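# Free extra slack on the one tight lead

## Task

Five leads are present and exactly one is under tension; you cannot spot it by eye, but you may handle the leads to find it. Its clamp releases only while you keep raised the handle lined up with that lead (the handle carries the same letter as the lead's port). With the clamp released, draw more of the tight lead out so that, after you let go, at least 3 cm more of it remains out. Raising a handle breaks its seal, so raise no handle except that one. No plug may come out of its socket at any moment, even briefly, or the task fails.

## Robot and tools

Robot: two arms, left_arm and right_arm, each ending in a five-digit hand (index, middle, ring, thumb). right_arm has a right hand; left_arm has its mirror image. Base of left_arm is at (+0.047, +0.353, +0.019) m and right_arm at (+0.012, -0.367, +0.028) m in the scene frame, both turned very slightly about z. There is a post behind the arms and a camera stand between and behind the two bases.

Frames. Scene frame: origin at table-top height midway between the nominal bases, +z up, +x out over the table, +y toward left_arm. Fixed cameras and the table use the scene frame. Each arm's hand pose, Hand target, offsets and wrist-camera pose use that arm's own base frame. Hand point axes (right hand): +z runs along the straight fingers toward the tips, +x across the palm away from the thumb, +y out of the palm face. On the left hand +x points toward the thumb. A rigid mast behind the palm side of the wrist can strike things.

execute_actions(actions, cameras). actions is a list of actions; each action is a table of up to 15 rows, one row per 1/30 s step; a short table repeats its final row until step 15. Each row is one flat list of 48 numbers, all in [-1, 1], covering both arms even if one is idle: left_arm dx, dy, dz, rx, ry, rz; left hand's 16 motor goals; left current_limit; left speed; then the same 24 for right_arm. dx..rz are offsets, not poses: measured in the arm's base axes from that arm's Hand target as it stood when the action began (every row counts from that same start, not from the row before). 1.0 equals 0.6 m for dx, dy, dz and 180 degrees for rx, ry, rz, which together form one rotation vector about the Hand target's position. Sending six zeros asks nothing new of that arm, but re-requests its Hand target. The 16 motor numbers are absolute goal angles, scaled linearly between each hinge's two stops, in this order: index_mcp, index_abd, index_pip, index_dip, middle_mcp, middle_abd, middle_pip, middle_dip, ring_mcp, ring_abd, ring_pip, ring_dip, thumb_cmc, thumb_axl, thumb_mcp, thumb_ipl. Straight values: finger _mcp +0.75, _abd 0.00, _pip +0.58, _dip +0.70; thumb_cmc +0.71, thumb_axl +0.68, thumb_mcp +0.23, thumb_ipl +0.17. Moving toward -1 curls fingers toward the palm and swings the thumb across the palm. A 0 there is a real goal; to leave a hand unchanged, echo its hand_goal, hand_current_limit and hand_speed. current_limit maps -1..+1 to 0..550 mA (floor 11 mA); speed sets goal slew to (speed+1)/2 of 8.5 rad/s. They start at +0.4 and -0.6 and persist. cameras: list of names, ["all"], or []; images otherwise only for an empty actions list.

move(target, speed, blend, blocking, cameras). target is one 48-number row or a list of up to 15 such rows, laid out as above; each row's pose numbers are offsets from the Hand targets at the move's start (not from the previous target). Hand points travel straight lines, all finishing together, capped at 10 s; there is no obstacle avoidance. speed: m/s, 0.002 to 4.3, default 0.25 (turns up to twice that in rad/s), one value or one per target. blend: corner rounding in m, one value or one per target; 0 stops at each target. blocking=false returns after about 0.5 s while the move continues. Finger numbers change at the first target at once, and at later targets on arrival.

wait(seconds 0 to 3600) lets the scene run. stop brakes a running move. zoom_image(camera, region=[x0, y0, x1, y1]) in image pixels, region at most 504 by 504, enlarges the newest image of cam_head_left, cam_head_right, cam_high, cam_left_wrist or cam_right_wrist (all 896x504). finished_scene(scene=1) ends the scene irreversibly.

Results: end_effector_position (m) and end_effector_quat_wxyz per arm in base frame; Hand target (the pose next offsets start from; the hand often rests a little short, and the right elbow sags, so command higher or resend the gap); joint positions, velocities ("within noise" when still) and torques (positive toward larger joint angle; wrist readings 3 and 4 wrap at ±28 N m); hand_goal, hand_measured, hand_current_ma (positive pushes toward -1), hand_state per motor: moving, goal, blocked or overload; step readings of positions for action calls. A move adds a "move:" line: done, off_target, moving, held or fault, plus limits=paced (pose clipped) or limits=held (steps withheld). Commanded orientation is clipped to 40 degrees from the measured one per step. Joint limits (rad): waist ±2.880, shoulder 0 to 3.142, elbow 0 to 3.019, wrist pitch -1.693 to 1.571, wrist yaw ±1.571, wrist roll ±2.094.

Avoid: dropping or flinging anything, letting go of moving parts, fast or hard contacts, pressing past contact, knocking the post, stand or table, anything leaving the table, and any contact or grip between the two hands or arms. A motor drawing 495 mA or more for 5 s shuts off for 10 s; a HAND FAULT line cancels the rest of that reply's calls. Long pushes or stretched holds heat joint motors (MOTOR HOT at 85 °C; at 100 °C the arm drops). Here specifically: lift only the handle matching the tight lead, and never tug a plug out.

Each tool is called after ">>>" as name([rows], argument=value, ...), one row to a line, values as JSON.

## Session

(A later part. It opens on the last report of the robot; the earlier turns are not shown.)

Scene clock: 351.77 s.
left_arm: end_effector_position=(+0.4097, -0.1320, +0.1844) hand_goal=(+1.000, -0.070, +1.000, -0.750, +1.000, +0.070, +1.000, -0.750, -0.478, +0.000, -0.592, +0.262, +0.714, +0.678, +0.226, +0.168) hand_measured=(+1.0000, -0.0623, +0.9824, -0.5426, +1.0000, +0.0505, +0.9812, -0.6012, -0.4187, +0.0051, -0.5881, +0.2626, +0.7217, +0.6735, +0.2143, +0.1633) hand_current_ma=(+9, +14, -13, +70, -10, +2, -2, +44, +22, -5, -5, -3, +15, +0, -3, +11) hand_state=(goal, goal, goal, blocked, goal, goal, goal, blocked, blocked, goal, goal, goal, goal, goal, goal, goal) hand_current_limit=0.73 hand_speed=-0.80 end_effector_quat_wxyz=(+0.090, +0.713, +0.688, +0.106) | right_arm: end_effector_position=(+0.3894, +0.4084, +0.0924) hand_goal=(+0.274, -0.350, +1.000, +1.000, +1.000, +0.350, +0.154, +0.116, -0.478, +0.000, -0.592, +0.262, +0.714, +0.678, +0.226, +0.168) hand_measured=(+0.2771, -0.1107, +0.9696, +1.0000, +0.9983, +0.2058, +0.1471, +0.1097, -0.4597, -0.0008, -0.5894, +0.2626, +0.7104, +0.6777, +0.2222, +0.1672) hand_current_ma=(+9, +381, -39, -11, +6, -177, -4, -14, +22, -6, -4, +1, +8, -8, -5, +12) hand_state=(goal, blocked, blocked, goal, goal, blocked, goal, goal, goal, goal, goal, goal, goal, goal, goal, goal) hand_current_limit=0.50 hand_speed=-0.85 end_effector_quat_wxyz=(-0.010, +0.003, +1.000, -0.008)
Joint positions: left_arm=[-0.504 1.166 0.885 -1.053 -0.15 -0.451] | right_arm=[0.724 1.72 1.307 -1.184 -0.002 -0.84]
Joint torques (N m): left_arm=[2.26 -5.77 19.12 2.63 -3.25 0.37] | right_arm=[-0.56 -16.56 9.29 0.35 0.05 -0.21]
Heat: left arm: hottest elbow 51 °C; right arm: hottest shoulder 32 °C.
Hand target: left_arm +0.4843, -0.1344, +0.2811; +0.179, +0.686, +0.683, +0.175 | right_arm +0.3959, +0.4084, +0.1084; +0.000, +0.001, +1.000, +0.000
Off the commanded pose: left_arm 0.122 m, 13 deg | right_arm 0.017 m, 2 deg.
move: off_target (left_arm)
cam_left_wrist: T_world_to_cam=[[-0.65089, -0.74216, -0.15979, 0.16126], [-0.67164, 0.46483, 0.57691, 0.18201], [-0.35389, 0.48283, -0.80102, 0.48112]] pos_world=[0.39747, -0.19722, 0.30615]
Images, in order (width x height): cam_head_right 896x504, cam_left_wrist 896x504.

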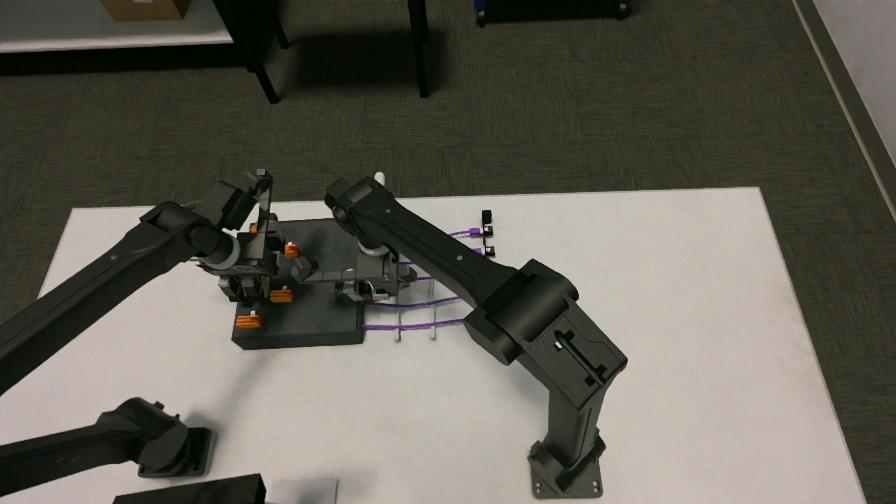

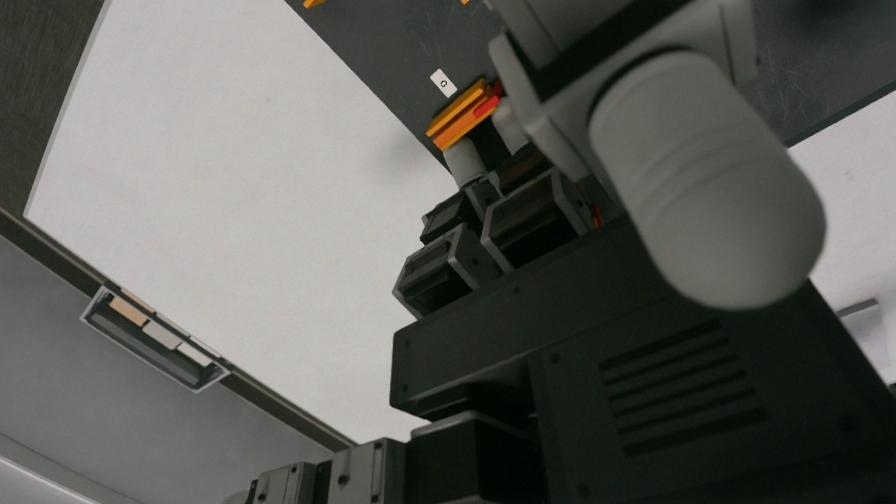

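>>> wait(seconds=0.1, cameras=["cam_high","cam_head_left","cam_right_wrist"])

>>> zoom_image(camera="cam_high", region=[340, 130, 460, 230])

>>> zoom_image(camera="cam_head_left", region=[200, 200, 320, 340])

Scene clock: 355.03 s.
left_arm: end_effector_position=(+0.4097, -0.1321, +0.1844) hand_goal=(+1.000, -0.070, +1.000, -0.750, +1.000, +0.070, +1.000, -0.750, -0.478, +0.000, -0.592, +0.262, +0.714, +0.678, +0.226, +0.168) hand_measured=(+1.0000, -0.0623, +0.9824, -0.5426, +1.0000, +0.0505, +0.9799, -0.6012, -0.4187, +0.0036, -0.5881, +0.2626, +0.7217, +0.6725, +0.2143, +0.1633) hand_current_ma=(-1, +4, -7, +65, -16, +0, -8, +35, +13, -1, -3, +6, +5, +9, -6, -4) hand_state=(goal, goal, goal, blocked, goal, goal, goal, blocked, blocked, goal, goal, goal, goal, goal, goal, goal) hand_current_limit=0.73 hand_speed=-0.80 end_effector_quat_wxyz=(+0.090, +0.713, +0.687, +0.107) | right_arm: end_effector_position=(+0.3894, +0.4084, +0.0924) hand_goal=(+0.274, -0.350, +1.000, +1.000, +1.000, +0.350, +0.154, +0.116, -0.478, +0.000, -0.592, +0.262, +0.714, +0.678, +0.226, +0.168) hand_measured=(+0.2771, -0.1107, +0.9696, +1.0000, +0.9983, +0.2073, +0.1484, +0.1097, -0.4597, +0.0007, -0.5907, +0.2626, +0.7104, +0.6777, +0.2232, +0.1681) hand_current_ma=(+11, +385, -42, -7, +4, -179, -1, -10, +23, -3, -1, +1, +9, -5, -9, +13) hand_state=(goal, blocked, blocked, goal, goal, blocked, goal, goal, goal, goal, goal, goal, goal, goal, goal, goal) hand_current_limit=0.50 hand_speed=-0.85 end_effector_quat_wxyz=(-0.010, +0.003, +1.000, -0.008)
Joint positions: left_arm=[-0.504 1.166 0.885 -1.053 -0.15 -0.45] | right_arm=[0.724 1.72 1.307 -1.184 -0.002 -0.84]
Joint torques (N m): left_arm=[2.02 -6.18 19.17 2.82 -3.27 0.4] | right_arm=[-0.56 -16.5 9.29 0.36 0.05 -0.2]
Heat: left arm: hottest elbow 53 °C; right arm: hottest shoulder 32 °C.
Hand target: left_arm +0.4843, -0.1344, +0.2811; +0.179, +0.686, +0.683, +0.175 | right_arm +0.3959, +0.4084, +0.1084; +0.000, +0.001, +1.000, +0.000
Off the commanded pose: left_arm 0.122 m, 13 deg | right_arm 0.017 m, 2 deg.
wait: 0.10 s; at rest from the start
cam_right_wrist: T_world_to_cam=[[0.805, 0.59326, -0.00355, -0.52427], [0.3921, -0.52753, 0.75364, -0.0612], [0.44523, -0.60808, -0.65728, 0.25982]] pos_world=[0.33036, 0.43674, 0.21503]
Images, in order (width x height): cam_head_left 896x504, cam_high 896x504, cam_right_wrist 896x504.

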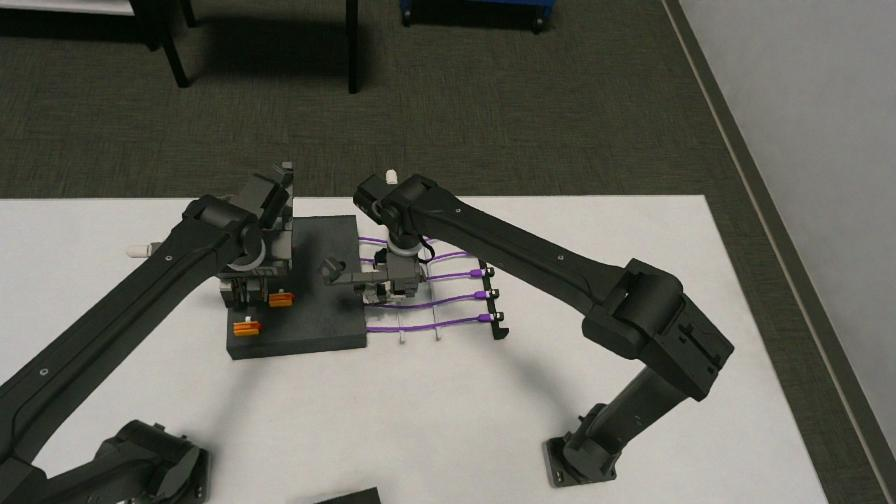

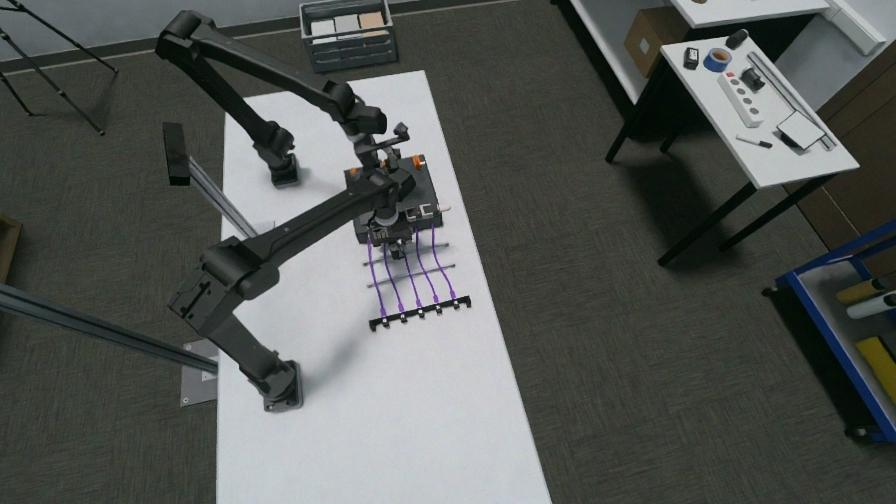

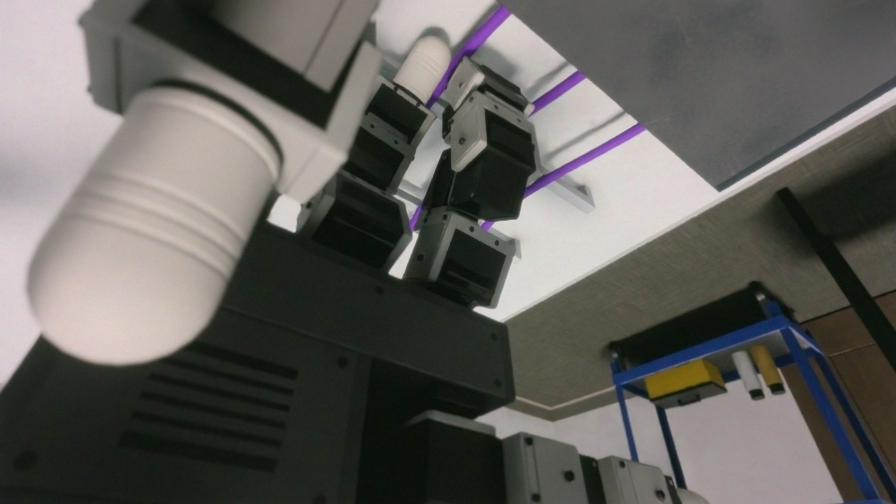

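Scaled by 4.200 from the camera's image (finer frame: 1280x720).

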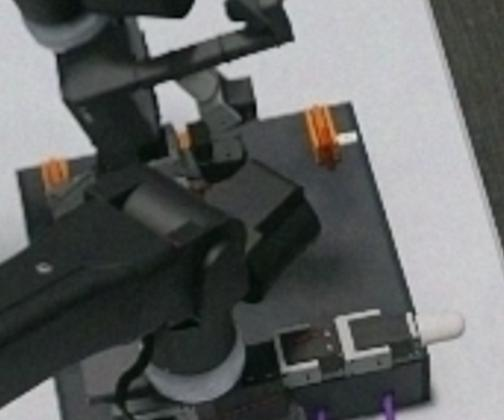

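Scaled by 3.600 from the camera's image (finer frame: 1280x720).

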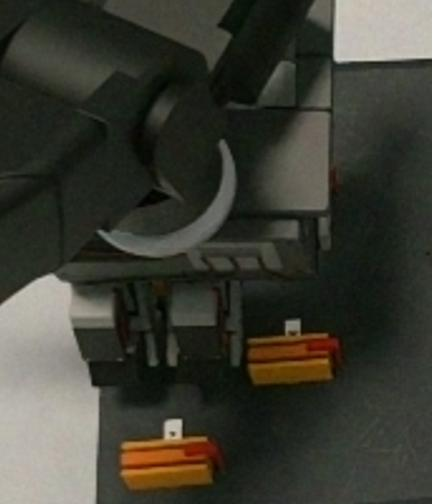

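>>> move([
  [-0.09,0,-0.1,0,0,0, 1,-0.07,1,-0.5, 1,0.07,1,-0.5, -0.479,0,-0.592,0.261, 0.714,0.678,0.226,0.168, 0.2,-0.8, 0,0,0,0,0,0, 0.2745,-0.35,1,1, 1,0.35,0.153,0.116, -0.479,0,-0.592,0.261, 0.714,0.678,0.226,0.168, 0.5,-0.85],
  [-0.13,0,-0.06,0,0,0, 1,-0.07,1,0.3, 1,0.07,1,0.3, -0.479,0,-0.592,0.261, 0.714,0.678,0.226,0.168, 0.2,-0.8, 0,0,0,0,0,0, 0.2745,-0.35,1,1, 1,0.35,0.153,0.116, -0.479,0,-0.592,0.261, 0.714,0.678,0.226,0.168, 0.5,-0.85],
], speed=0.05, cameras=["cam_left_wrist","cam_head_right"])

>>> zoom_image(camera="cam_left_wrist", region=[400, 40, 620, 240])

Scene clock: 363.80 s.
left_arm: end_effector_position=(+0.3957, -0.1282, +0.2219) hand_goal=(+1.000, -0.070, +1.000, +0.300, +1.000, +0.070, +1.000, +0.300, -0.478, +0.000, -0.592, +0.262, +0.714, +0.678, +0.226, +0.168) hand_measured=(+0.9935, -0.0550, +0.9683, +0.2894, +0.9922, +0.0358, +0.9722, +0.2932, -0.4187, +0.0051, -0.5881, +0.2626, +0.7217, +0.6725, +0.2143, +0.1633) hand_current_ma=(+8, +4, -19, -7, -10, +1, -18, +7, +6, -12, -11, -1, +16, +7, -7, +9) hand_state=(goal, goal, blocked, goal, goal, blocked, blocked, goal, blocked, goal, goal, goal, goal, goal, goal, goal) hand_current_limit=0.20 hand_speed=-0.80 end_effector_quat_wxyz=(+0.153, +0.690, +0.687, +0.166) | right_arm: end_effector_position=(+0.3894, +0.4084, +0.0924) hand_goal=(+0.274, -0.350, +1.000, +1.000, +1.000, +0.350, +0.154, +0.116, -0.478, +0.000, -0.592, +0.262, +0.714, +0.678, +0.226, +0.168) hand_measured=(+0.2783, -0.1107, +0.9683, +1.0000, +0.9983, +0.2073, +0.1484, +0.1097, -0.4597, +0.0007, -0.5907, +0.2626, +0.7092, +0.6767, +0.2232, +0.1681) hand_current_ma=(+5, +382, -42, -4, +8, -180, +0, -12, +21, -2, -7, +1, +6, -4, -10, +7) hand_state=(goal, blocked, blocked, goal, goal, blocked, goal, goal, goal, goal, goal, goal, goal, goal, goal, goal) hand_current_limit=0.50 hand_speed=-0.85 end_effector_quat_wxyz=(-0.010, +0.003, +1.000, -0.008)
Joint positions: left_arm=[-0.561 1.034 0.818 -0.971 -0.251 -0.507] | right_arm=[0.724 1.72 1.307 -1.184 -0.002 -0.84]
Joint torques (N m): left_arm=[-0.79 -3.78 10.89 1.33 -0.62 0.1] | right_arm=[-0.5 -16.5 9.31 0.36 0.05 -0.2]
Heat: left arm: hottest elbow 55 °C; right arm: hottest shoulder 32 °C.
Hand target: left_arm +0.4063, -0.1343, +0.2452; +0.179, +0.686, +0.683, +0.175 | right_arm +0.3959, +0.4084, +0.1084; +0.000, +0.001, +1.000, +0.000
Off the commanded pose: left_arm 0.026 m, 3 deg | right_arm 0.017 m, 2 deg.
move: off_target (left_arm); target 2's new numbers were sent with left_arm's hand 0.036 m and 5 deg from that target
cam_left_wrist: T_world_to_cam=[[-0.59286, -0.76176, -0.26122, 0.15796], [-0.77474, 0.451, 0.44315, 0.21781], [-0.21976, 0.4651, -0.85755, 0.46162]] pos_world=[0.36384, -0.1926, 0.3406]
Images, in order (width x height): cam_head_right 896x504, cam_left_wrist 896x504.

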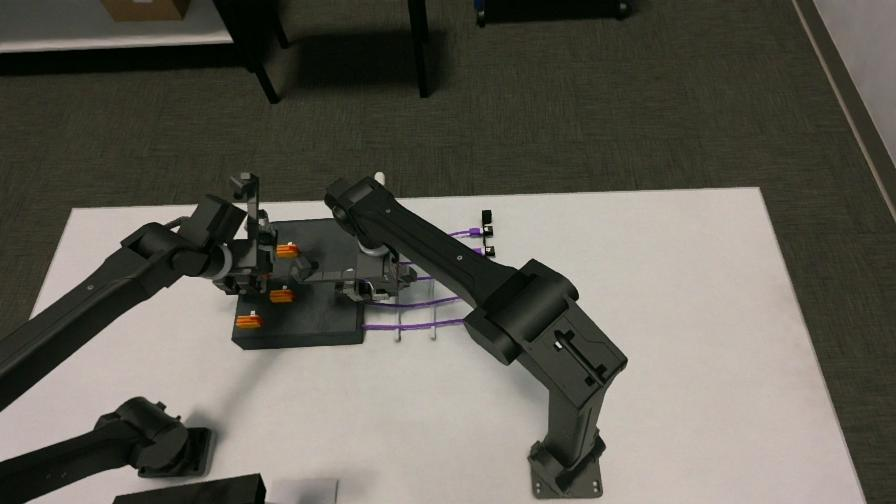

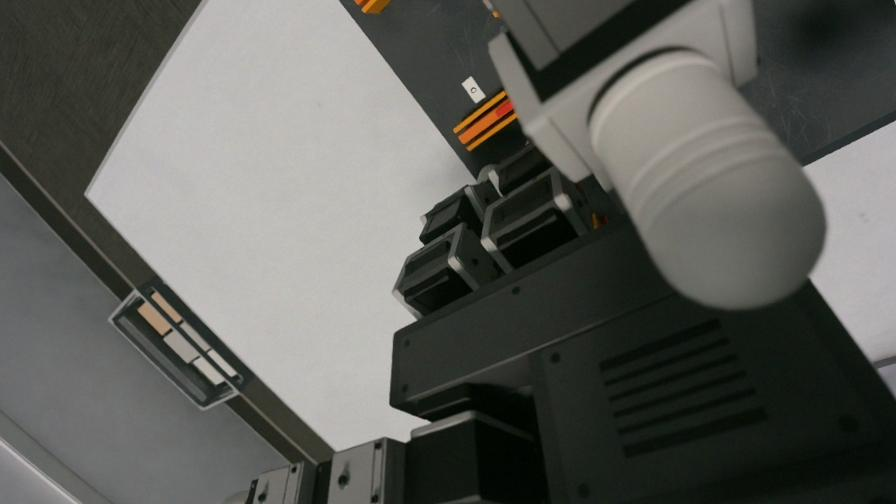

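Scaled by 2.291 from the camera's image (finer frame: 1280x720).

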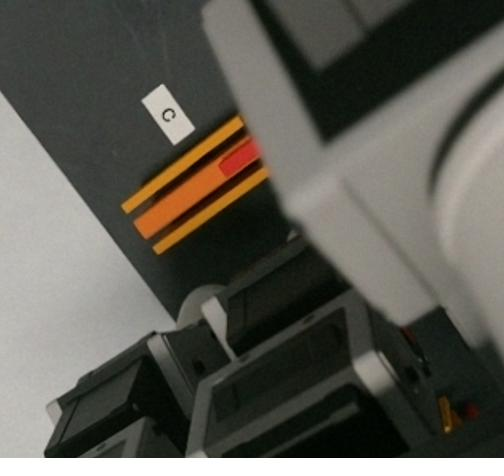

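>>> move([
  [0.0,0.0,0.06,0.002,0.147,0, 1,0,0.7,0.6, 1,0,0.7,0.6, -0.479,0,-0.592,0.261, 0.714,0.678,0.226,0.168, 0.2,-0.6, 0,0,0,0,0,0, 0.2745,-0.35,1,1, 1,0.35,0.153,0.116, -0.479,0,-0.592,0.261, 0.714,0.678,0.226,0.168, 0.5,-0.85],
  [-0.078,0.112,0.03,-0.1155,0.1155,0.49, 0.343,0.12,1,1, 1,-0.12,0.284,0.261, -0.479,0,-0.592,0.261, 0.714,0.678,0.226,0.168, 0.2,-0.6, 0,0,0,0,0,0, 0.2745,-0.35,1,1, 1,0.35,0.153,0.116, -0.479,0,-0.592,0.261, 0.714,0.678,0.226,0.168, 0.5,-0.85],
], speed=0.12, cameras=["cam_left_wrist","cam_head_right"])

Scene clock: 375.57 s.
left_arm: end_effector_position=(+0.3451, -0.0638, +0.2469) hand_goal=(+1.000, +0.000, +0.700, +0.600, +1.000, +0.000, +0.700, +0.600, -0.478, +0.000, -0.592, +0.262, +0.714, +0.678, +0.226, +0.168) hand_measured=(+0.9922, -0.0184, +0.7001, +0.5926, +0.9910, +0.0168, +0.7001, +0.5964, -0.4187, +0.0021, -0.5804, +0.2639, +0.7217, +0.6735, +0.2143, +0.1633) hand_current_ma=(+1, +5, -3, +4, -21, +1, -5, +1, +15, +2, -9, -2, +8, +1, +3, +14) hand_state=(goal, goal, goal, goal, goal, goal, goal, goal, blocked, goal, goal, goal, goal, goal, goal, goal) hand_current_limit=0.20 hand_speed=-0.60 end_effector_quat_wxyz=(-0.017, +0.010, +0.999, +0.029) | right_arm: end_effector_position=(+0.3894, +0.4084, +0.0924) hand_goal=(+0.274, -0.350, +1.000, +1.000, +1.000, +0.350, +0.154, +0.116, -0.478, +0.000, -0.592, +0.262, +0.714, +0.678, +0.226, +0.168) hand_measured=(+0.2771, -0.1107, +0.9696, +0.9990, +0.9983, +0.2073, +0.1484, +0.1097, -0.4597, +0.0007, -0.5907, +0.2626, +0.7104, +0.6777, +0.2232, +0.1681) hand_current_ma=(+10, +383, -39, -11, +5, -182, -5, -13, +24, -2, -7, +0, +10, -7, -12, +12) hand_state=(goal, blocked, blocked, goal, goal, blocked, goal, goal, goal, goal, goal, goal, goal, goal, goal, goal) hand_current_limit=0.50 hand_speed=-0.85 end_effector_quat_wxyz=(-0.010, +0.003, +1.000, -0.008)
Joint positions: left_arm=[-0.404 1.408 1.337 -1.554 -0.041 -1.955] | right_arm=[0.724 1.72 1.307 -1.184 -0.002 -0.84]
Joint torques (N m): left_arm=[-0.62 -6.71 11.73 -0.66 -0.28 -0.09] | right_arm=[-0.5 -16.56 9.32 0.39 0.05 -0.21]
Heat: left arm: hottest elbow 55 °C; right arm: hottest shoulder 32 °C.
Hand target: left_arm +0.3595, -0.0672, +0.2630; +0.004, +0.001, +1.000, +0.022 | right_arm +0.3959, +0.4084, +0.1084; +0.000, +0.001, +1.000, +0.000
Off the commanded pose: left_arm 0.022 m, 3 deg | right_arm 0.017 m, 2 deg.
move: off_target (left_arm; path cut at 10 s); path passed 1 of 2 targets; target 2's new numbers were not sent
cam_left_wrist: T_world_to_cam=[[0.75384, -0.6566, -0.02441, -0.333], [-0.44565, -0.53824, 0.71533, -0.10539], [-0.48282, -0.52837, -0.69836, 0.43005]] pos_world=[0.4117, -0.04814, 0.36759]
Images, in order (width x height): cam_head_right 896x504, cam_left_wrist 896x504.

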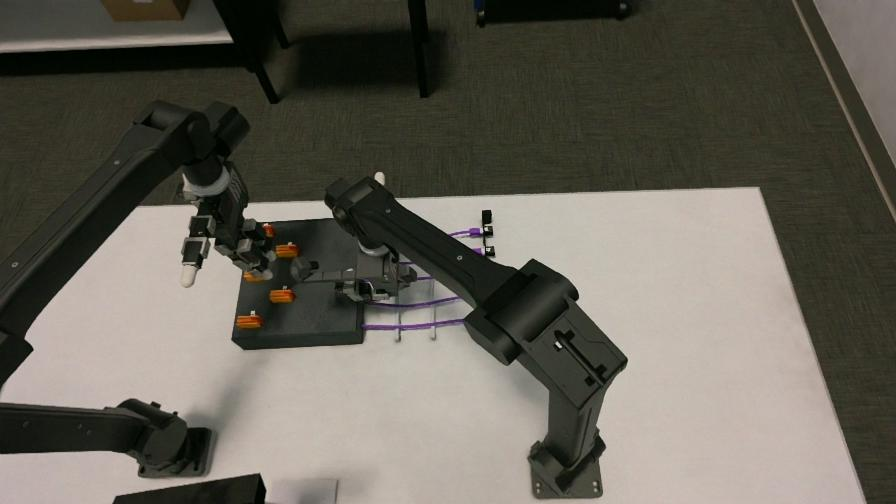

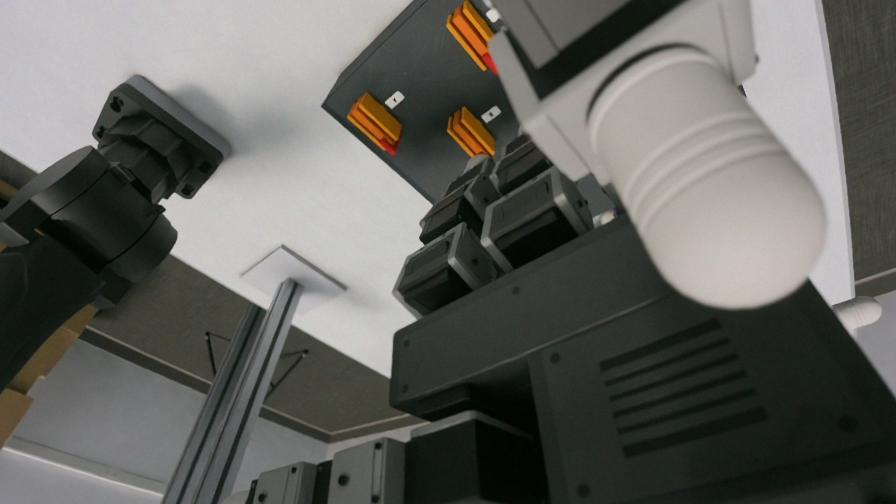

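>>> zoom_image(camera="cam_left_wrist", region=[330, 0, 530, 170])

>>> move(target=[0,0.0087,-0.08,-0.0139,0.0025,0, 0.343,0.12,1,1, 1,-0.12,0.284,0.261, -0.479,0,-0.592,0.261, 0.714,0.678,0.226,0.168, 0.2,-0.6, 0,0,0,0,0,0, 0.2745,-0.35,1,1, 1,0.35,0.153,0.116, -0.479,0,-0.592,0.261, 0.714,0.678,0.226,0.168, 0.5,-0.85], speed=0.08, cameras=["cam_left_wrist","cam_head_right"])

>>> zoom_image(camera="cam_left_wrist", region=[300, 0, 540, 200])

Scaled by 2.520 from the camera's image (finer frame: 1280x720).

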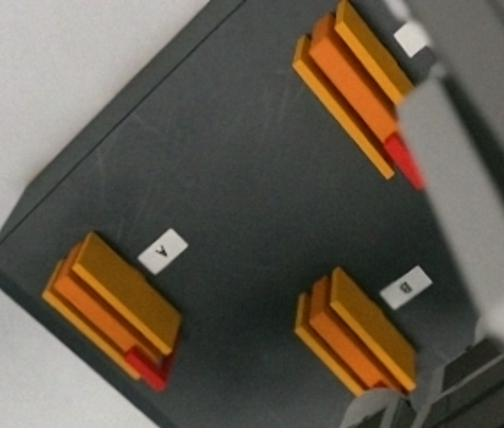

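Scene clock: 377.23 s.
left_arm: end_effector_position=(+0.3562, -0.0636, +0.2191) hand_goal=(+0.344, +0.120, +1.000, +1.000, +1.000, -0.120, +0.284, +0.262, -0.478, +0.000, -0.592, +0.262, +0.714, +0.678, +0.226, +0.168) hand_measured=(+0.3555, +0.0988, +0.9606, +0.9914, +0.9910, -0.1033, +0.2883, +0.2664, -0.4187, +0.0021, -0.5804, +0.2639, +0.7205, +0.6725, +0.2143, +0.1633) hand_current_ma=(+12, +9, +0, -9, -6, +7, -9, +10, +12, -6, +1, +4, +8, +1, -1, +10) hand_state=(goal, blocked, blocked, goal, goal, goal, goal, goal, blocked, goal, goal, goal, goal, goal, goal, goal) hand_current_limit=0.20 hand_speed=-0.60 end_effector_quat_wxyz=(-0.001, +0.001, +1.000, +0.002) | right_arm: end_effector_position=(+0.3894, +0.4084, +0.0924) hand_goal=(+0.274, -0.350, +1.000, +1.000, +1.000, +0.350, +0.154, +0.116, -0.478, +0.000, -0.592, +0.262, +0.714, +0.678, +0.226, +0.168) hand_measured=(+0.2783, -0.1121, +0.9683, +1.0000, +0.9983, +0.2058, +0.1471, +0.1097, -0.4597, -0.0008, -0.5907, +0.2626, +0.7104, +0.6777, +0.2232, +0.1672) hand_current_ma=(+8, +383, -40, -9, +5, -179, +0, -11, +21, -4, -4, -6, +9, -7, -3, +10) hand_state=(goal, blocked, blocked, goal, goal, blocked, goal, goal, goal, goal, goal, goal, goal, goal, goal, goal) hand_current_limit=0.50 hand_speed=-0.85 end_effector_quat_wxyz=(-0.010, +0.003, +1.000, -0.008)
Joint positions: left_arm=[-0.374 1.411 1.283 -1.445 -0.003 -1.943] | right_arm=[0.724 1.72 1.307 -1.184 -0.002 -0.84]
Joint torques (N m): left_arm=[-0.91 -6.53 7.2 -0.01 -0.07 0.03] | right_arm=[-0.5 -16.56 9.32 0.36 0.04 -0.2]
Heat: left arm: hottest elbow 55 °C; right arm: hottest shoulder 32 °C.
Hand target: left_arm +0.3595, -0.0620, +0.2152; +0.000, +0.001, +1.000, +0.000 | right_arm +0.3959, +0.4084, +0.1084; +0.000, +0.001, +1.000, +0.000
Off the commanded pose: left_arm 0.005 m, 0 deg | right_arm 0.017 m, 2 deg.
move: done
cam_left_wrist: T_world_to_cam=[[0.76552, -0.6424, 0.03604, -0.3584], [-0.45946, -0.50659, 0.72956, -0.07655], [-0.45042, -0.57505, -0.68296, 0.39812]] pos_world=[0.41851, -0.04007, 0.34067]
Images, in order (width x height): cam_head_right 896x504, cam_left_wrist 896x504.

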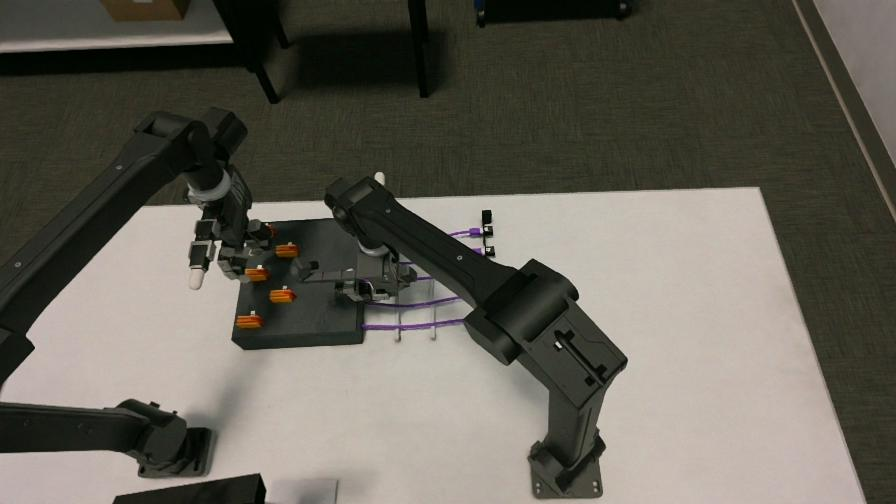

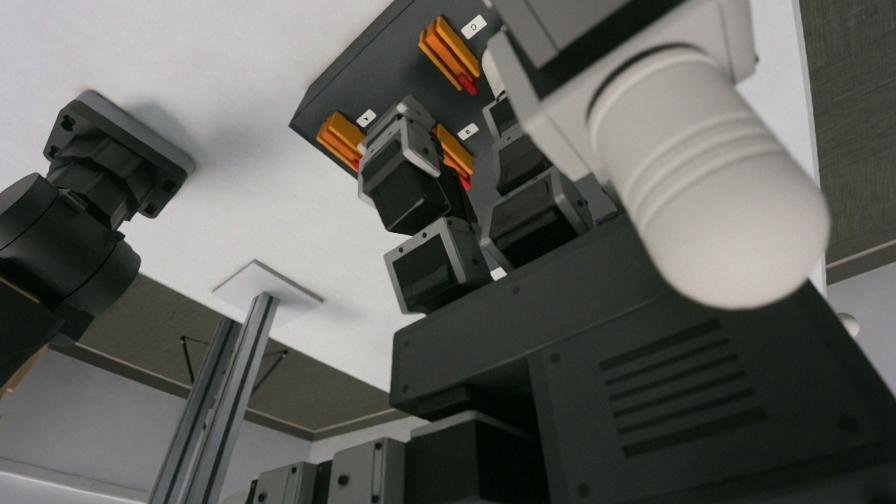

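Scaled by 2.100 from the camera's image (finer frame: 1280x720).

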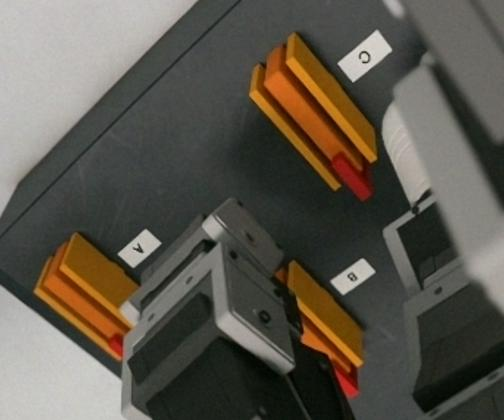

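>>> move(target=[0.0025,0,-0.0853,0,0,0, 0.343,0.12,1,1, 1,-0.12,0.284,0.261, -0.479,0,-0.592,0.261, 0.714,0.678,0.226,0.168, 0.2,-0.6, 0,0,0,0,0,0, 0.2745,-0.35,1,1, 1,0.35,0.153,0.116, -0.479,0,-0.592,0.261, 0.714,0.678,0.226,0.168, 0.5,-0.85], speed=0.05, cameras=["cam_left_wrist","cam_head_right"])

>>> zoom_image(camera="cam_left_wrist", region=[300, 0, 540, 200])

Scene clock: 379.27 s.
left_arm: end_effector_position=(+0.3585, -0.0649, +0.1702) hand_goal=(+0.344, +0.120, +1.000, +1.000, +1.000, -0.120, +0.284, +0.262, -0.478, +0.000, -0.592, +0.262, +0.714, +0.678, +0.226, +0.168) hand_measured=(+0.3555, +0.0988, +0.9619, +0.9914, +0.9922, -0.1019, +0.2741, +0.2511, -0.4187, +0.0036, -0.5817, +0.2639, +0.7205, +0.6735, +0.2143, +0.1633) hand_current_ma=(+9, +2, -11, +3, -15, +14, -8, +0, +0, -12, +1, -1, -3, +10, +12, +9) hand_state=(goal, blocked, blocked, goal, goal, goal, goal, goal, blocked, goal, goal, goal, goal, goal, goal, goal) hand_current_limit=0.20 hand_speed=-0.60 end_effector_quat_wxyz=(+0.001, +0.002, +1.000, +0.000) | right_arm: end_effector_position=(+0.3894, +0.4084, +0.0924) hand_goal=(+0.274, -0.350, +1.000, +1.000, +1.000, +0.350, +0.154, +0.116, -0.478, +0.000, -0.592, +0.262, +0.714, +0.678, +0.226, +0.168) hand_measured=(+0.2783, -0.1107, +0.9683, +1.0000, +0.9983, +0.2058, +0.1471, +0.1097, -0.4597, -0.0008, -0.5907, +0.2626, +0.7104, +0.6767, +0.2232, +0.1681) hand_current_ma=(+13, +383, -41, -5, +7, -175, -1, -16, +25, -3, -8, +1, +6, -6, -6, +10) hand_state=(goal, blocked, blocked, goal, goal, blocked, goal, goal, goal, goal, goal, goal, goal, goal, goal, goal) hand_current_limit=0.50 hand_speed=-0.85 end_effector_quat_wxyz=(-0.010, +0.003, +1.000, -0.008)
Joint positions: left_arm=[-0.374 1.439 1.182 -1.311 0 -1.941] | right_arm=[0.724 1.72 1.307 -1.184 -0.002 -0.84]
Joint torques (N m): left_arm=[-0.62 -6.48 6.67 0.23 -0.18 0.07] | right_arm=[-0.5 -16.62 9.29 0.35 0.04 -0.21]
Heat: left arm: hottest elbow 55 °C; right arm: hottest shoulder 32 °C.
Hand target: left_arm +0.3609, -0.0620, +0.1639; +0.000, +0.001, +1.000, +0.000 | right_arm +0.3959, +0.4084, +0.1084; +0.000, +0.001, +1.000, +0.000
Off the commanded pose: left_arm 0.007 m, 0 deg | right_arm 0.017 m, 2 deg.
move: done
cam_left_wrist: T_world_to_cam=[[0.76435, -0.64345, 0.04178, -0.35984], [-0.46325, -0.5029, 0.72972, -0.03885], [-0.44852, -0.57712, -0.68247, 0.36423]] pos_world=[0.42041, -0.04088, 0.29196]
Images, in order (width x height): cam_head_right 896x504, cam_left_wrist 896x504.

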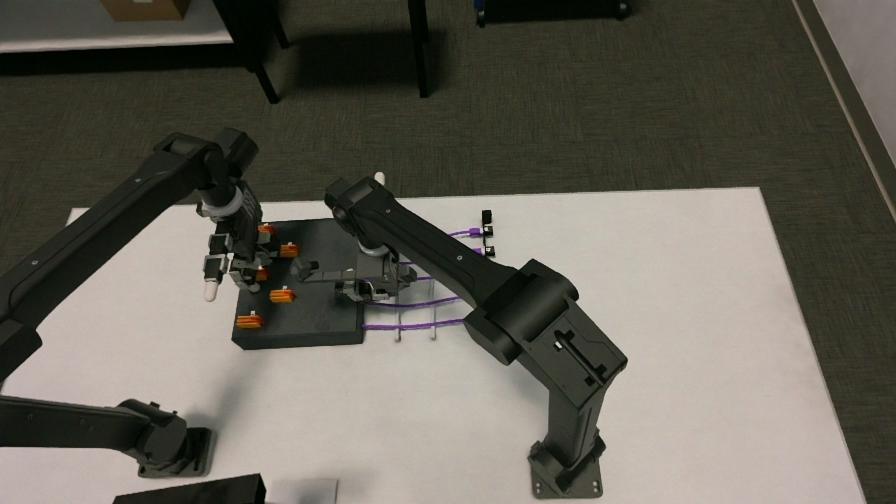

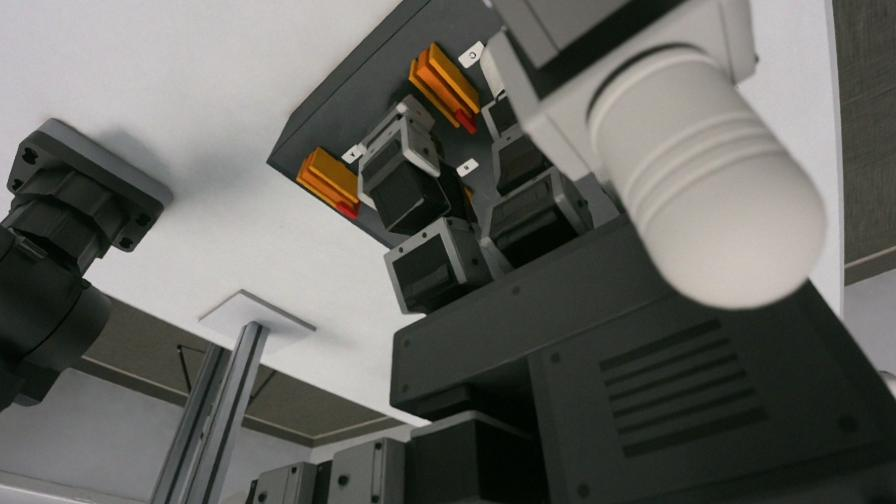

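Scaled by 2.100 from the camera's image (finer frame: 1280x720).

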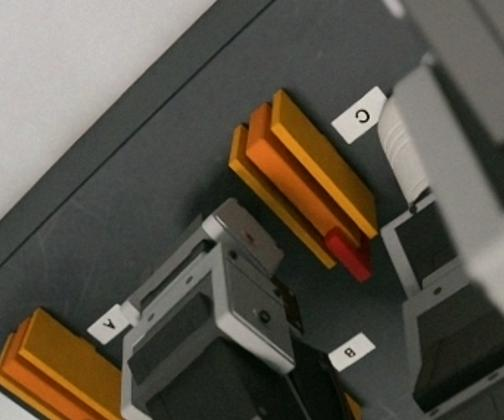

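>>> move(target=[0,0,0,0,0,0, 0.343,-0.3,1,1, 1,0.3,0.284,0.261, -0.479,0,-0.592,0.261, 0.714,0.678,0.226,0.168, 0.4,-0.8, 0,0,0,0,0,0, 0.2745,-0.35,1,1, 1,0.35,0.153,0.116, -0.479,0,-0.592,0.261, 0.714,0.678,0.226,0.168, 0.5,-0.85], speed=0.05)

>>> move(target=[0,0,0,0,0,0, 0.343,-1,1,1, 1,1,0.284,0.261, -0.479,0,-0.592,0.261, 0.714,0.678,0.226,0.168, 0.78,-0.8, 0,0,0,0,0,0, 0.2745,-0.35,1,1, 1,0.35,0.153,0.116, -0.479,0,-0.592,0.261, 0.714,0.678,0.226,0.168, 0.5,-0.85], speed=0.05, cameras=["cam_left_wrist"])

>>> zoom_image(camera="cam_left_wrist", region=[360, 0, 560, 160])

Scene clock: 380.97 s.
left_arm: end_effector_position=(+0.3593, -0.0652, +0.1696) hand_goal=(+0.344, -0.300, +1.000, +1.000, +1.000, +0.300, +0.284, +0.262, -0.478, +0.000, -0.592, +0.262, +0.714, +0.678, +0.226, +0.168) hand_measured=(+0.3543, -0.0330, +0.9722, +1.0000, +0.9862, +0.0900, +0.2716, +0.2537, -0.4175, +0.0007, -0.5817, +0.2639, +0.7217, +0.6725, +0.2143, +0.1624) hand_current_ma=(+3, +63, -8, -10, -8, -30, -11, +3, +7, -5, -1, -3, +14, +9, -7, +13) hand_state=(goal, blocked, blocked, goal, goal, blocked, goal, goal, blocked, goal, goal, goal, goal, goal, goal, goal) hand_current_limit=0.40 hand_speed=-0.80 end_effector_quat_wxyz=(+0.003, +0.002, +1.000, -0.001) | right_arm: end_effector_position=(+0.3894, +0.4084, +0.0924) hand_goal=(+0.274, -0.350, +1.000, +1.000, +1.000, +0.350, +0.154, +0.116, -0.478, +0.000, -0.592, +0.262, +0.714, +0.678, +0.226, +0.168) hand_measured=(+0.2783, -0.1107, +0.9683, +1.0000, +0.9983, +0.2073, +0.1484, +0.1097, -0.4597, +0.0007, -0.5907, +0.2613, +0.7104, +0.6767, +0.2222, +0.1681) hand_current_ma=(+7, +382, -43, -7, +5, -180, -2, -10, +22, +0, -3, -1, +10, -9, -10, +11) hand_state=(goal, blocked, blocked, goal, goal, blocked, goal, goal, goal, goal, goal, goal, goal, goal, goal, goal) hand_current_limit=0.50 hand_speed=-0.85 end_effector_quat_wxyz=(-0.010, +0.003, +1.000, -0.008)
Joint positions: left_arm=[-0.374 1.439 1.181 -1.307 0 -1.941] | right_arm=[0.724 1.72 1.307 -1.184 -0.002 -0.84]
Joint torques (N m): left_arm=[-0.56 -6.95 6.87 0.03 -0.19 0.05] | right_arm=[-0.56 -16.62 9.32 0.36 0.04 -0.21]
Heat: left arm: hottest elbow 54 °C; right arm: hottest shoulder 32 °C.
Hand target: left_arm +0.3610, -0.0621, +0.1639; +0.000, +0.001, +1.000, +0.000 | right_arm +0.3959, +0.4084, +0.1084; +0.000, +0.001, +1.000, +0.000
Off the commanded pose: left_arm 0.007 m, 0 deg | right_arm 0.017 m, 2 deg.
move: done

Scene clock: 381.63 s.
left_arm: end_effector_position=(+0.3593, -0.0652, +0.1696) hand_goal=(+0.344, -1.000, +1.000, +1.000, +1.000, +1.000, +0.284, +0.262, -0.478, +0.000, -0.592, +0.262, +0.714, +0.678, +0.226, +0.168) hand_measured=(+0.3543, -0.0653, +0.9683, +1.0000, +0.9874, +0.1032, +0.2716, +0.2511, -0.4187, +0.0007, -0.5804, +0.2626, +0.7217, +0.6725, +0.2143, +0.1633) hand_current_ma=(+7, +335, -6, -12, +3, -286, -8, +8, +10, -8, +8, -9, +0, +18, +11, +1) hand_state=(goal, moving, blocked, goal, goal, moving, goal, goal, blocked, goal, goal, goal, goal, goal, goal, goal) hand_current_limit=0.78 hand_speed=-0.80 end_effector_quat_wxyz=(+0.003, +0.002, +1.000, -0.001) | right_arm: end_effector_position=(+0.3894, +0.4084, +0.0924) hand_goal=(+0.274, -0.350, +1.000, +1.000, +1.000, +0.350, +0.154, +0.116, -0.478, +0.000, -0.592, +0.262, +0.714, +0.678, +0.226, +0.168) hand_measured=(+0.2783, -0.1121, +0.9696, +1.0000, +0.9995, +0.2058, +0.1484, +0.1097, -0.4585, +0.0007, -0.5907, +0.2613, +0.7104, +0.6777, +0.2232, +0.1681) hand_current_ma=(+11, +383, -42, -5, +7, -179, -1, -7, +23, -7, -3, -4, +9, -6, -7, +11) hand_state=(goal, blocked, blocked, goal, goal, blocked, goal, goal, goal, goal, goal, goal, goal, goal, goal, goal) hand_current_limit=0.50 hand_speed=-0.85 end_effector_quat_wxyz=(-0.010, +0.003, +1.000, -0.008)
Joint positions: left_arm=[-0.374 1.439 1.181 -1.307 0 -1.941] | right_arm=[0.724 1.72 1.307 -1.184 -0.002 -0.84]
Joint torques (N m): left_arm=[-0.73 -6.71 6.82 0.09 -0.18 0.05] | right_arm=[-0.5 -16.56 9.31 0.35 0.05 -0.21]
Heat: left arm: hottest elbow 54 °C; right arm: hottest shoulder 32 °C.
Hand target: left_arm +0.3610, -0.0621, +0.1639; +0.000, +0.001, +1.000, +0.000 | right_arm +0.3959, +0.4084, +0.1084; +0.000, +0.001, +1.000, +0.000
Off the commanded pose: left_arm 0.007 m, 0 deg | right_arm 0.017 m, 2 deg.
move: done
cam_left_wrist: T_world_to_cam=[[0.76398, -0.64368, 0.04486, -0.36101], [-0.46543, -0.50161, 0.72922, -0.03728], [-0.44688, -0.57799, -0.68281, 0.36333]] pos_world=[0.42082, -0.04108, 0.29146]

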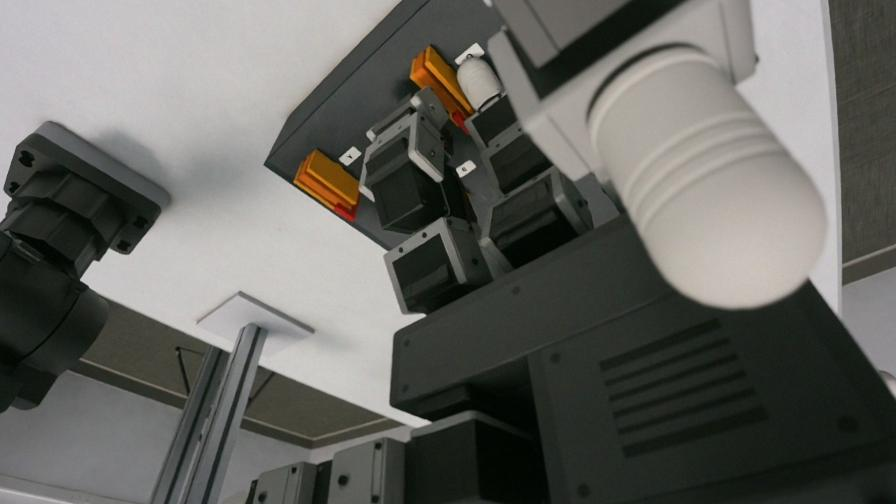

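Scaled by 2.520 from the camera's image (finer frame: 1280x720).

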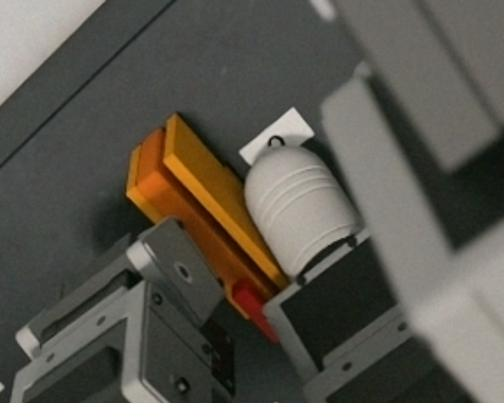

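>>> move(target=[0.0152,-0.0172,0.0445,-0.0057,-0.0134,0, 0.343,-1,1,1, 1,1,0.284,0.261, -0.479,0,-0.592,0.261, 0.714,0.678,0.226,0.168, 0.78,-0.8, 0,0,0,0,0,0, 0.2745,-0.35,1,1, 1,0.35,0.153,0.116, -0.479,0,-0.592,0.261, 0.714,0.678,0.226,0.168, 0.5,-0.85], speed=0.05, cameras=["cam_left_wrist"])

>>> zoom_image(camera="cam_left_wrist", region=[360, 0, 560, 160])

Scene clock: 383.03 s.
left_arm: end_effector_position=(+0.3585, -0.0650, +0.1697) hand_goal=(+0.344, -1.000, +1.000, +1.000, +1.000, +1.000, +0.284, +0.262, -0.478, +0.000, -0.592, +0.262, +0.714, +0.678, +0.226, +0.168) hand_measured=(+0.3555, -0.0682, +0.9683, +1.0000, +0.9886, +0.1047, +0.2729, +0.2511, -0.4187, +0.0007, -0.5804, +0.2639, +0.7217, +0.6725, +0.2143, +0.1624) hand_current_ma=(-2, +449, -14, -3, -2, -409, -5, +7, +12, -8, -7, -9, +1, +6, -4, +7) hand_state=(goal, blocked, blocked, goal, goal, blocked, goal, goal, blocked, goal, goal, goal, goal, goal, goal, goal) hand_current_limit=0.78 hand_speed=-0.80 end_effector_quat_wxyz=(+0.001, +0.001, +1.000, -0.001) | right_arm: end_effector_position=(+0.3894, +0.4084, +0.0924) hand_goal=(+0.274, -0.350, +1.000, +1.000, +1.000, +0.350, +0.154, +0.116, -0.478, +0.000, -0.592, +0.262, +0.714, +0.678, +0.226, +0.168) hand_measured=(+0.2771, -0.1107, +0.9683, +1.0000, +0.9995, +0.2058, +0.1471, +0.1097, -0.4597, +0.0007, -0.5907, +0.2613, +0.7104, +0.6777, +0.2222, +0.1672) hand_current_ma=(+7, +385, -43, -9, +6, -178, +1, -14, +22, -2, -2, -2, +9, -4, -7, +9) hand_state=(goal, blocked, blocked, goal, goal, blocked, goal, goal, goal, goal, goal, goal, goal, goal, goal, goal) hand_current_limit=0.50 hand_speed=-0.85 end_effector_quat_wxyz=(-0.010, +0.003, +1.000, -0.008)
Joint positions: left_arm=[-0.374 1.439 1.181 -1.31 0 -1.943] | right_arm=[0.724 1.72 1.307 -1.184 -0.002 -0.84]
Joint torques (N m): left_arm=[-1.67 -8.12 11.33 -1.14 -0.11 -0.07] | right_arm=[-0.56 -16.5 9.31 0.36 0.05 -0.21]
Heat: left arm: hottest elbow 54 °C; right arm: hottest shoulder 32 °C.
Hand target: left_arm +0.3702, -0.0724, +0.1907; +0.021, +0.001, +1.000, -0.009 | right_arm +0.3959, +0.4084, +0.1084; +0.000, +0.001, +1.000, +0.000
Off the commanded pose: left_arm 0.025 m, 2 deg | right_arm 0.017 m, 2 deg.
move: off_target (left_arm)
cam_left_wrist: T_world_to_cam=[[0.76561, -0.64191, 0.04234, -0.3603], [-0.46243, -0.5034, 0.72989, -0.03899], [-0.44721, -0.57839, -0.68225, 0.36313]] pos_world=[0.42021, -0.04088, 0.29146]

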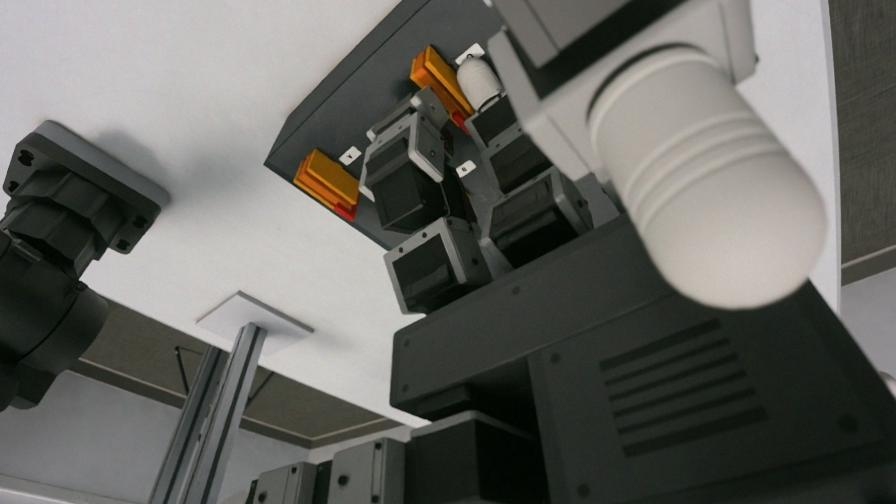

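Scaled by 2.520 from the camera's image (finer frame: 1280x720).

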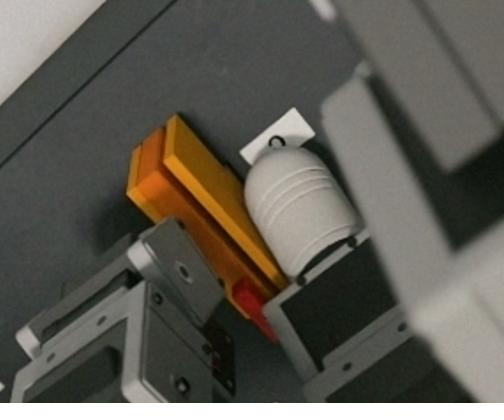

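>>> move(target=[0.0065,-0.0045,0.0133,-0.0023,-0.0055,0, 0.343,-1,1,1, 1,1,0.284,0.261, -0.479,0,-0.592,0.261, 0.714,0.678,0.226,0.168, 0.78,-0.8, 0,0,0,0,0,0, 0.2745,-0.35,1,1, 1,0.35,0.153,0.116, -0.479,0,-0.592,0.261, 0.714,0.678,0.226,0.168, 0.5,-0.85], speed=0.03, cameras=["cam_left_wrist"])

>>> zoom_image(camera="cam_left_wrist", region=[360, 0, 560, 160])

Scene clock: 384.03 s.
left_arm: end_effector_position=(+0.3582, -0.0651, +0.1703) hand_goal=(+0.344, -1.000, +1.000, +1.000, +1.000, +1.000, +0.284, +0.262, -0.478, +0.000, -0.592, +0.262, +0.714, +0.678, +0.226, +0.168) hand_measured=(+0.3615, -0.0696, +0.9670, +0.9914, +0.9874, +0.1032, +0.2831, +0.2511, -0.4187, +0.0007, -0.5804, +0.2639, +0.7217, +0.6725, +0.2143, +0.1633) hand_current_ma=(+12, +452, -20, +11, -12, -408, -8, -8, +3, -8, +3, -7, +8, +14, -3, +10) hand_state=(goal, blocked, blocked, goal, goal, blocked, goal, goal, blocked, goal, goal, goal, goal, goal, goal, goal) hand_current_limit=0.78 hand_speed=-0.80 end_effector_quat_wxyz=(+0.001, -0.001, +1.000, -0.001) | right_arm: end_effector_position=(+0.3894, +0.4084, +0.0924) hand_goal=(+0.274, -0.350, +1.000, +1.000, +1.000, +0.350, +0.154, +0.116, -0.478, +0.000, -0.592, +0.262, +0.714, +0.678, +0.226, +0.168) hand_measured=(+0.2783, -0.1107, +0.9696, +1.0000, +0.9983, +0.2073, +0.1484, +0.1084, -0.4597, -0.0008, -0.5907, +0.2626, +0.7104, +0.6767, +0.2232, +0.1681) hand_current_ma=(+10, +386, -42, -7, +4, -179, -3, -14, +24, -5, -5, -2, +8, -7, -9, +14) hand_state=(goal, blocked, blocked, goal, goal, blocked, goal, goal, goal, goal, goal, goal, goal, goal, goal, goal) hand_current_limit=0.50 hand_speed=-0.85 end_effector_quat_wxyz=(-0.010, +0.003, +1.000, -0.008)
Joint positions: left_arm=[-0.374 1.439 1.183 -1.312 0 -1.946] | right_arm=[0.724 1.72 1.307 -1.184 -0.002 -0.84]
Joint torques (N m): left_arm=[-2.14 -8.35 12.16 -1.1 -0.1 -0.07] | right_arm=[-0.56 -16.62 9.31 0.35 0.04 -0.21]
Heat: left arm: hottest elbow 54 °C; right arm: hottest shoulder 32 °C.
Hand target: left_arm +0.3740, -0.0750, +0.1985; +0.029, +0.002, +0.999, -0.013 | right_arm +0.3959, +0.4084, +0.1084; +0.000, +0.001, +1.000, +0.000
Off the commanded pose: left_arm 0.034 m, 4 deg | right_arm 0.017 m, 2 deg.
move: off_target (left_arm)
cam_left_wrist: T_world_to_cam=[[0.76733, -0.6399, 0.04156, -0.36052], [-0.46054, -0.50482, 0.73011, -0.04039], [-0.44622, -0.57937, -0.68207, 0.363]] pos_world=[0.42001, -0.04077, 0.29206]

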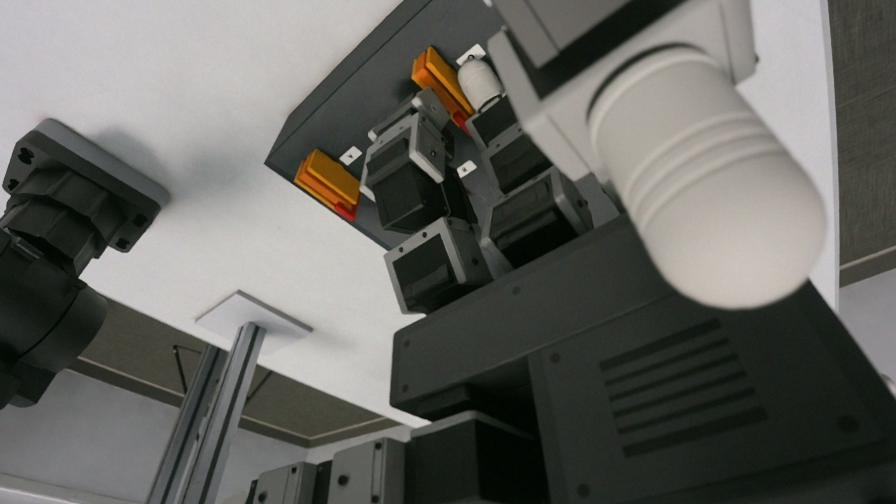

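Scaled by 2.520 from the camera's image (finer frame: 1280x720).

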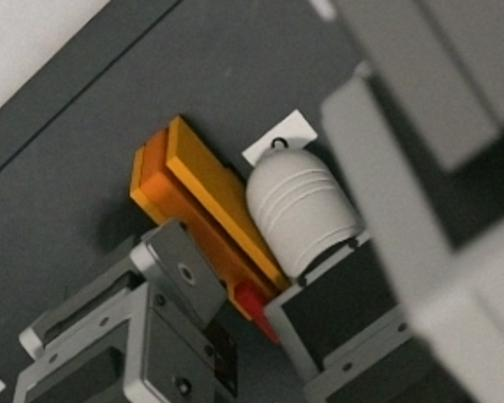

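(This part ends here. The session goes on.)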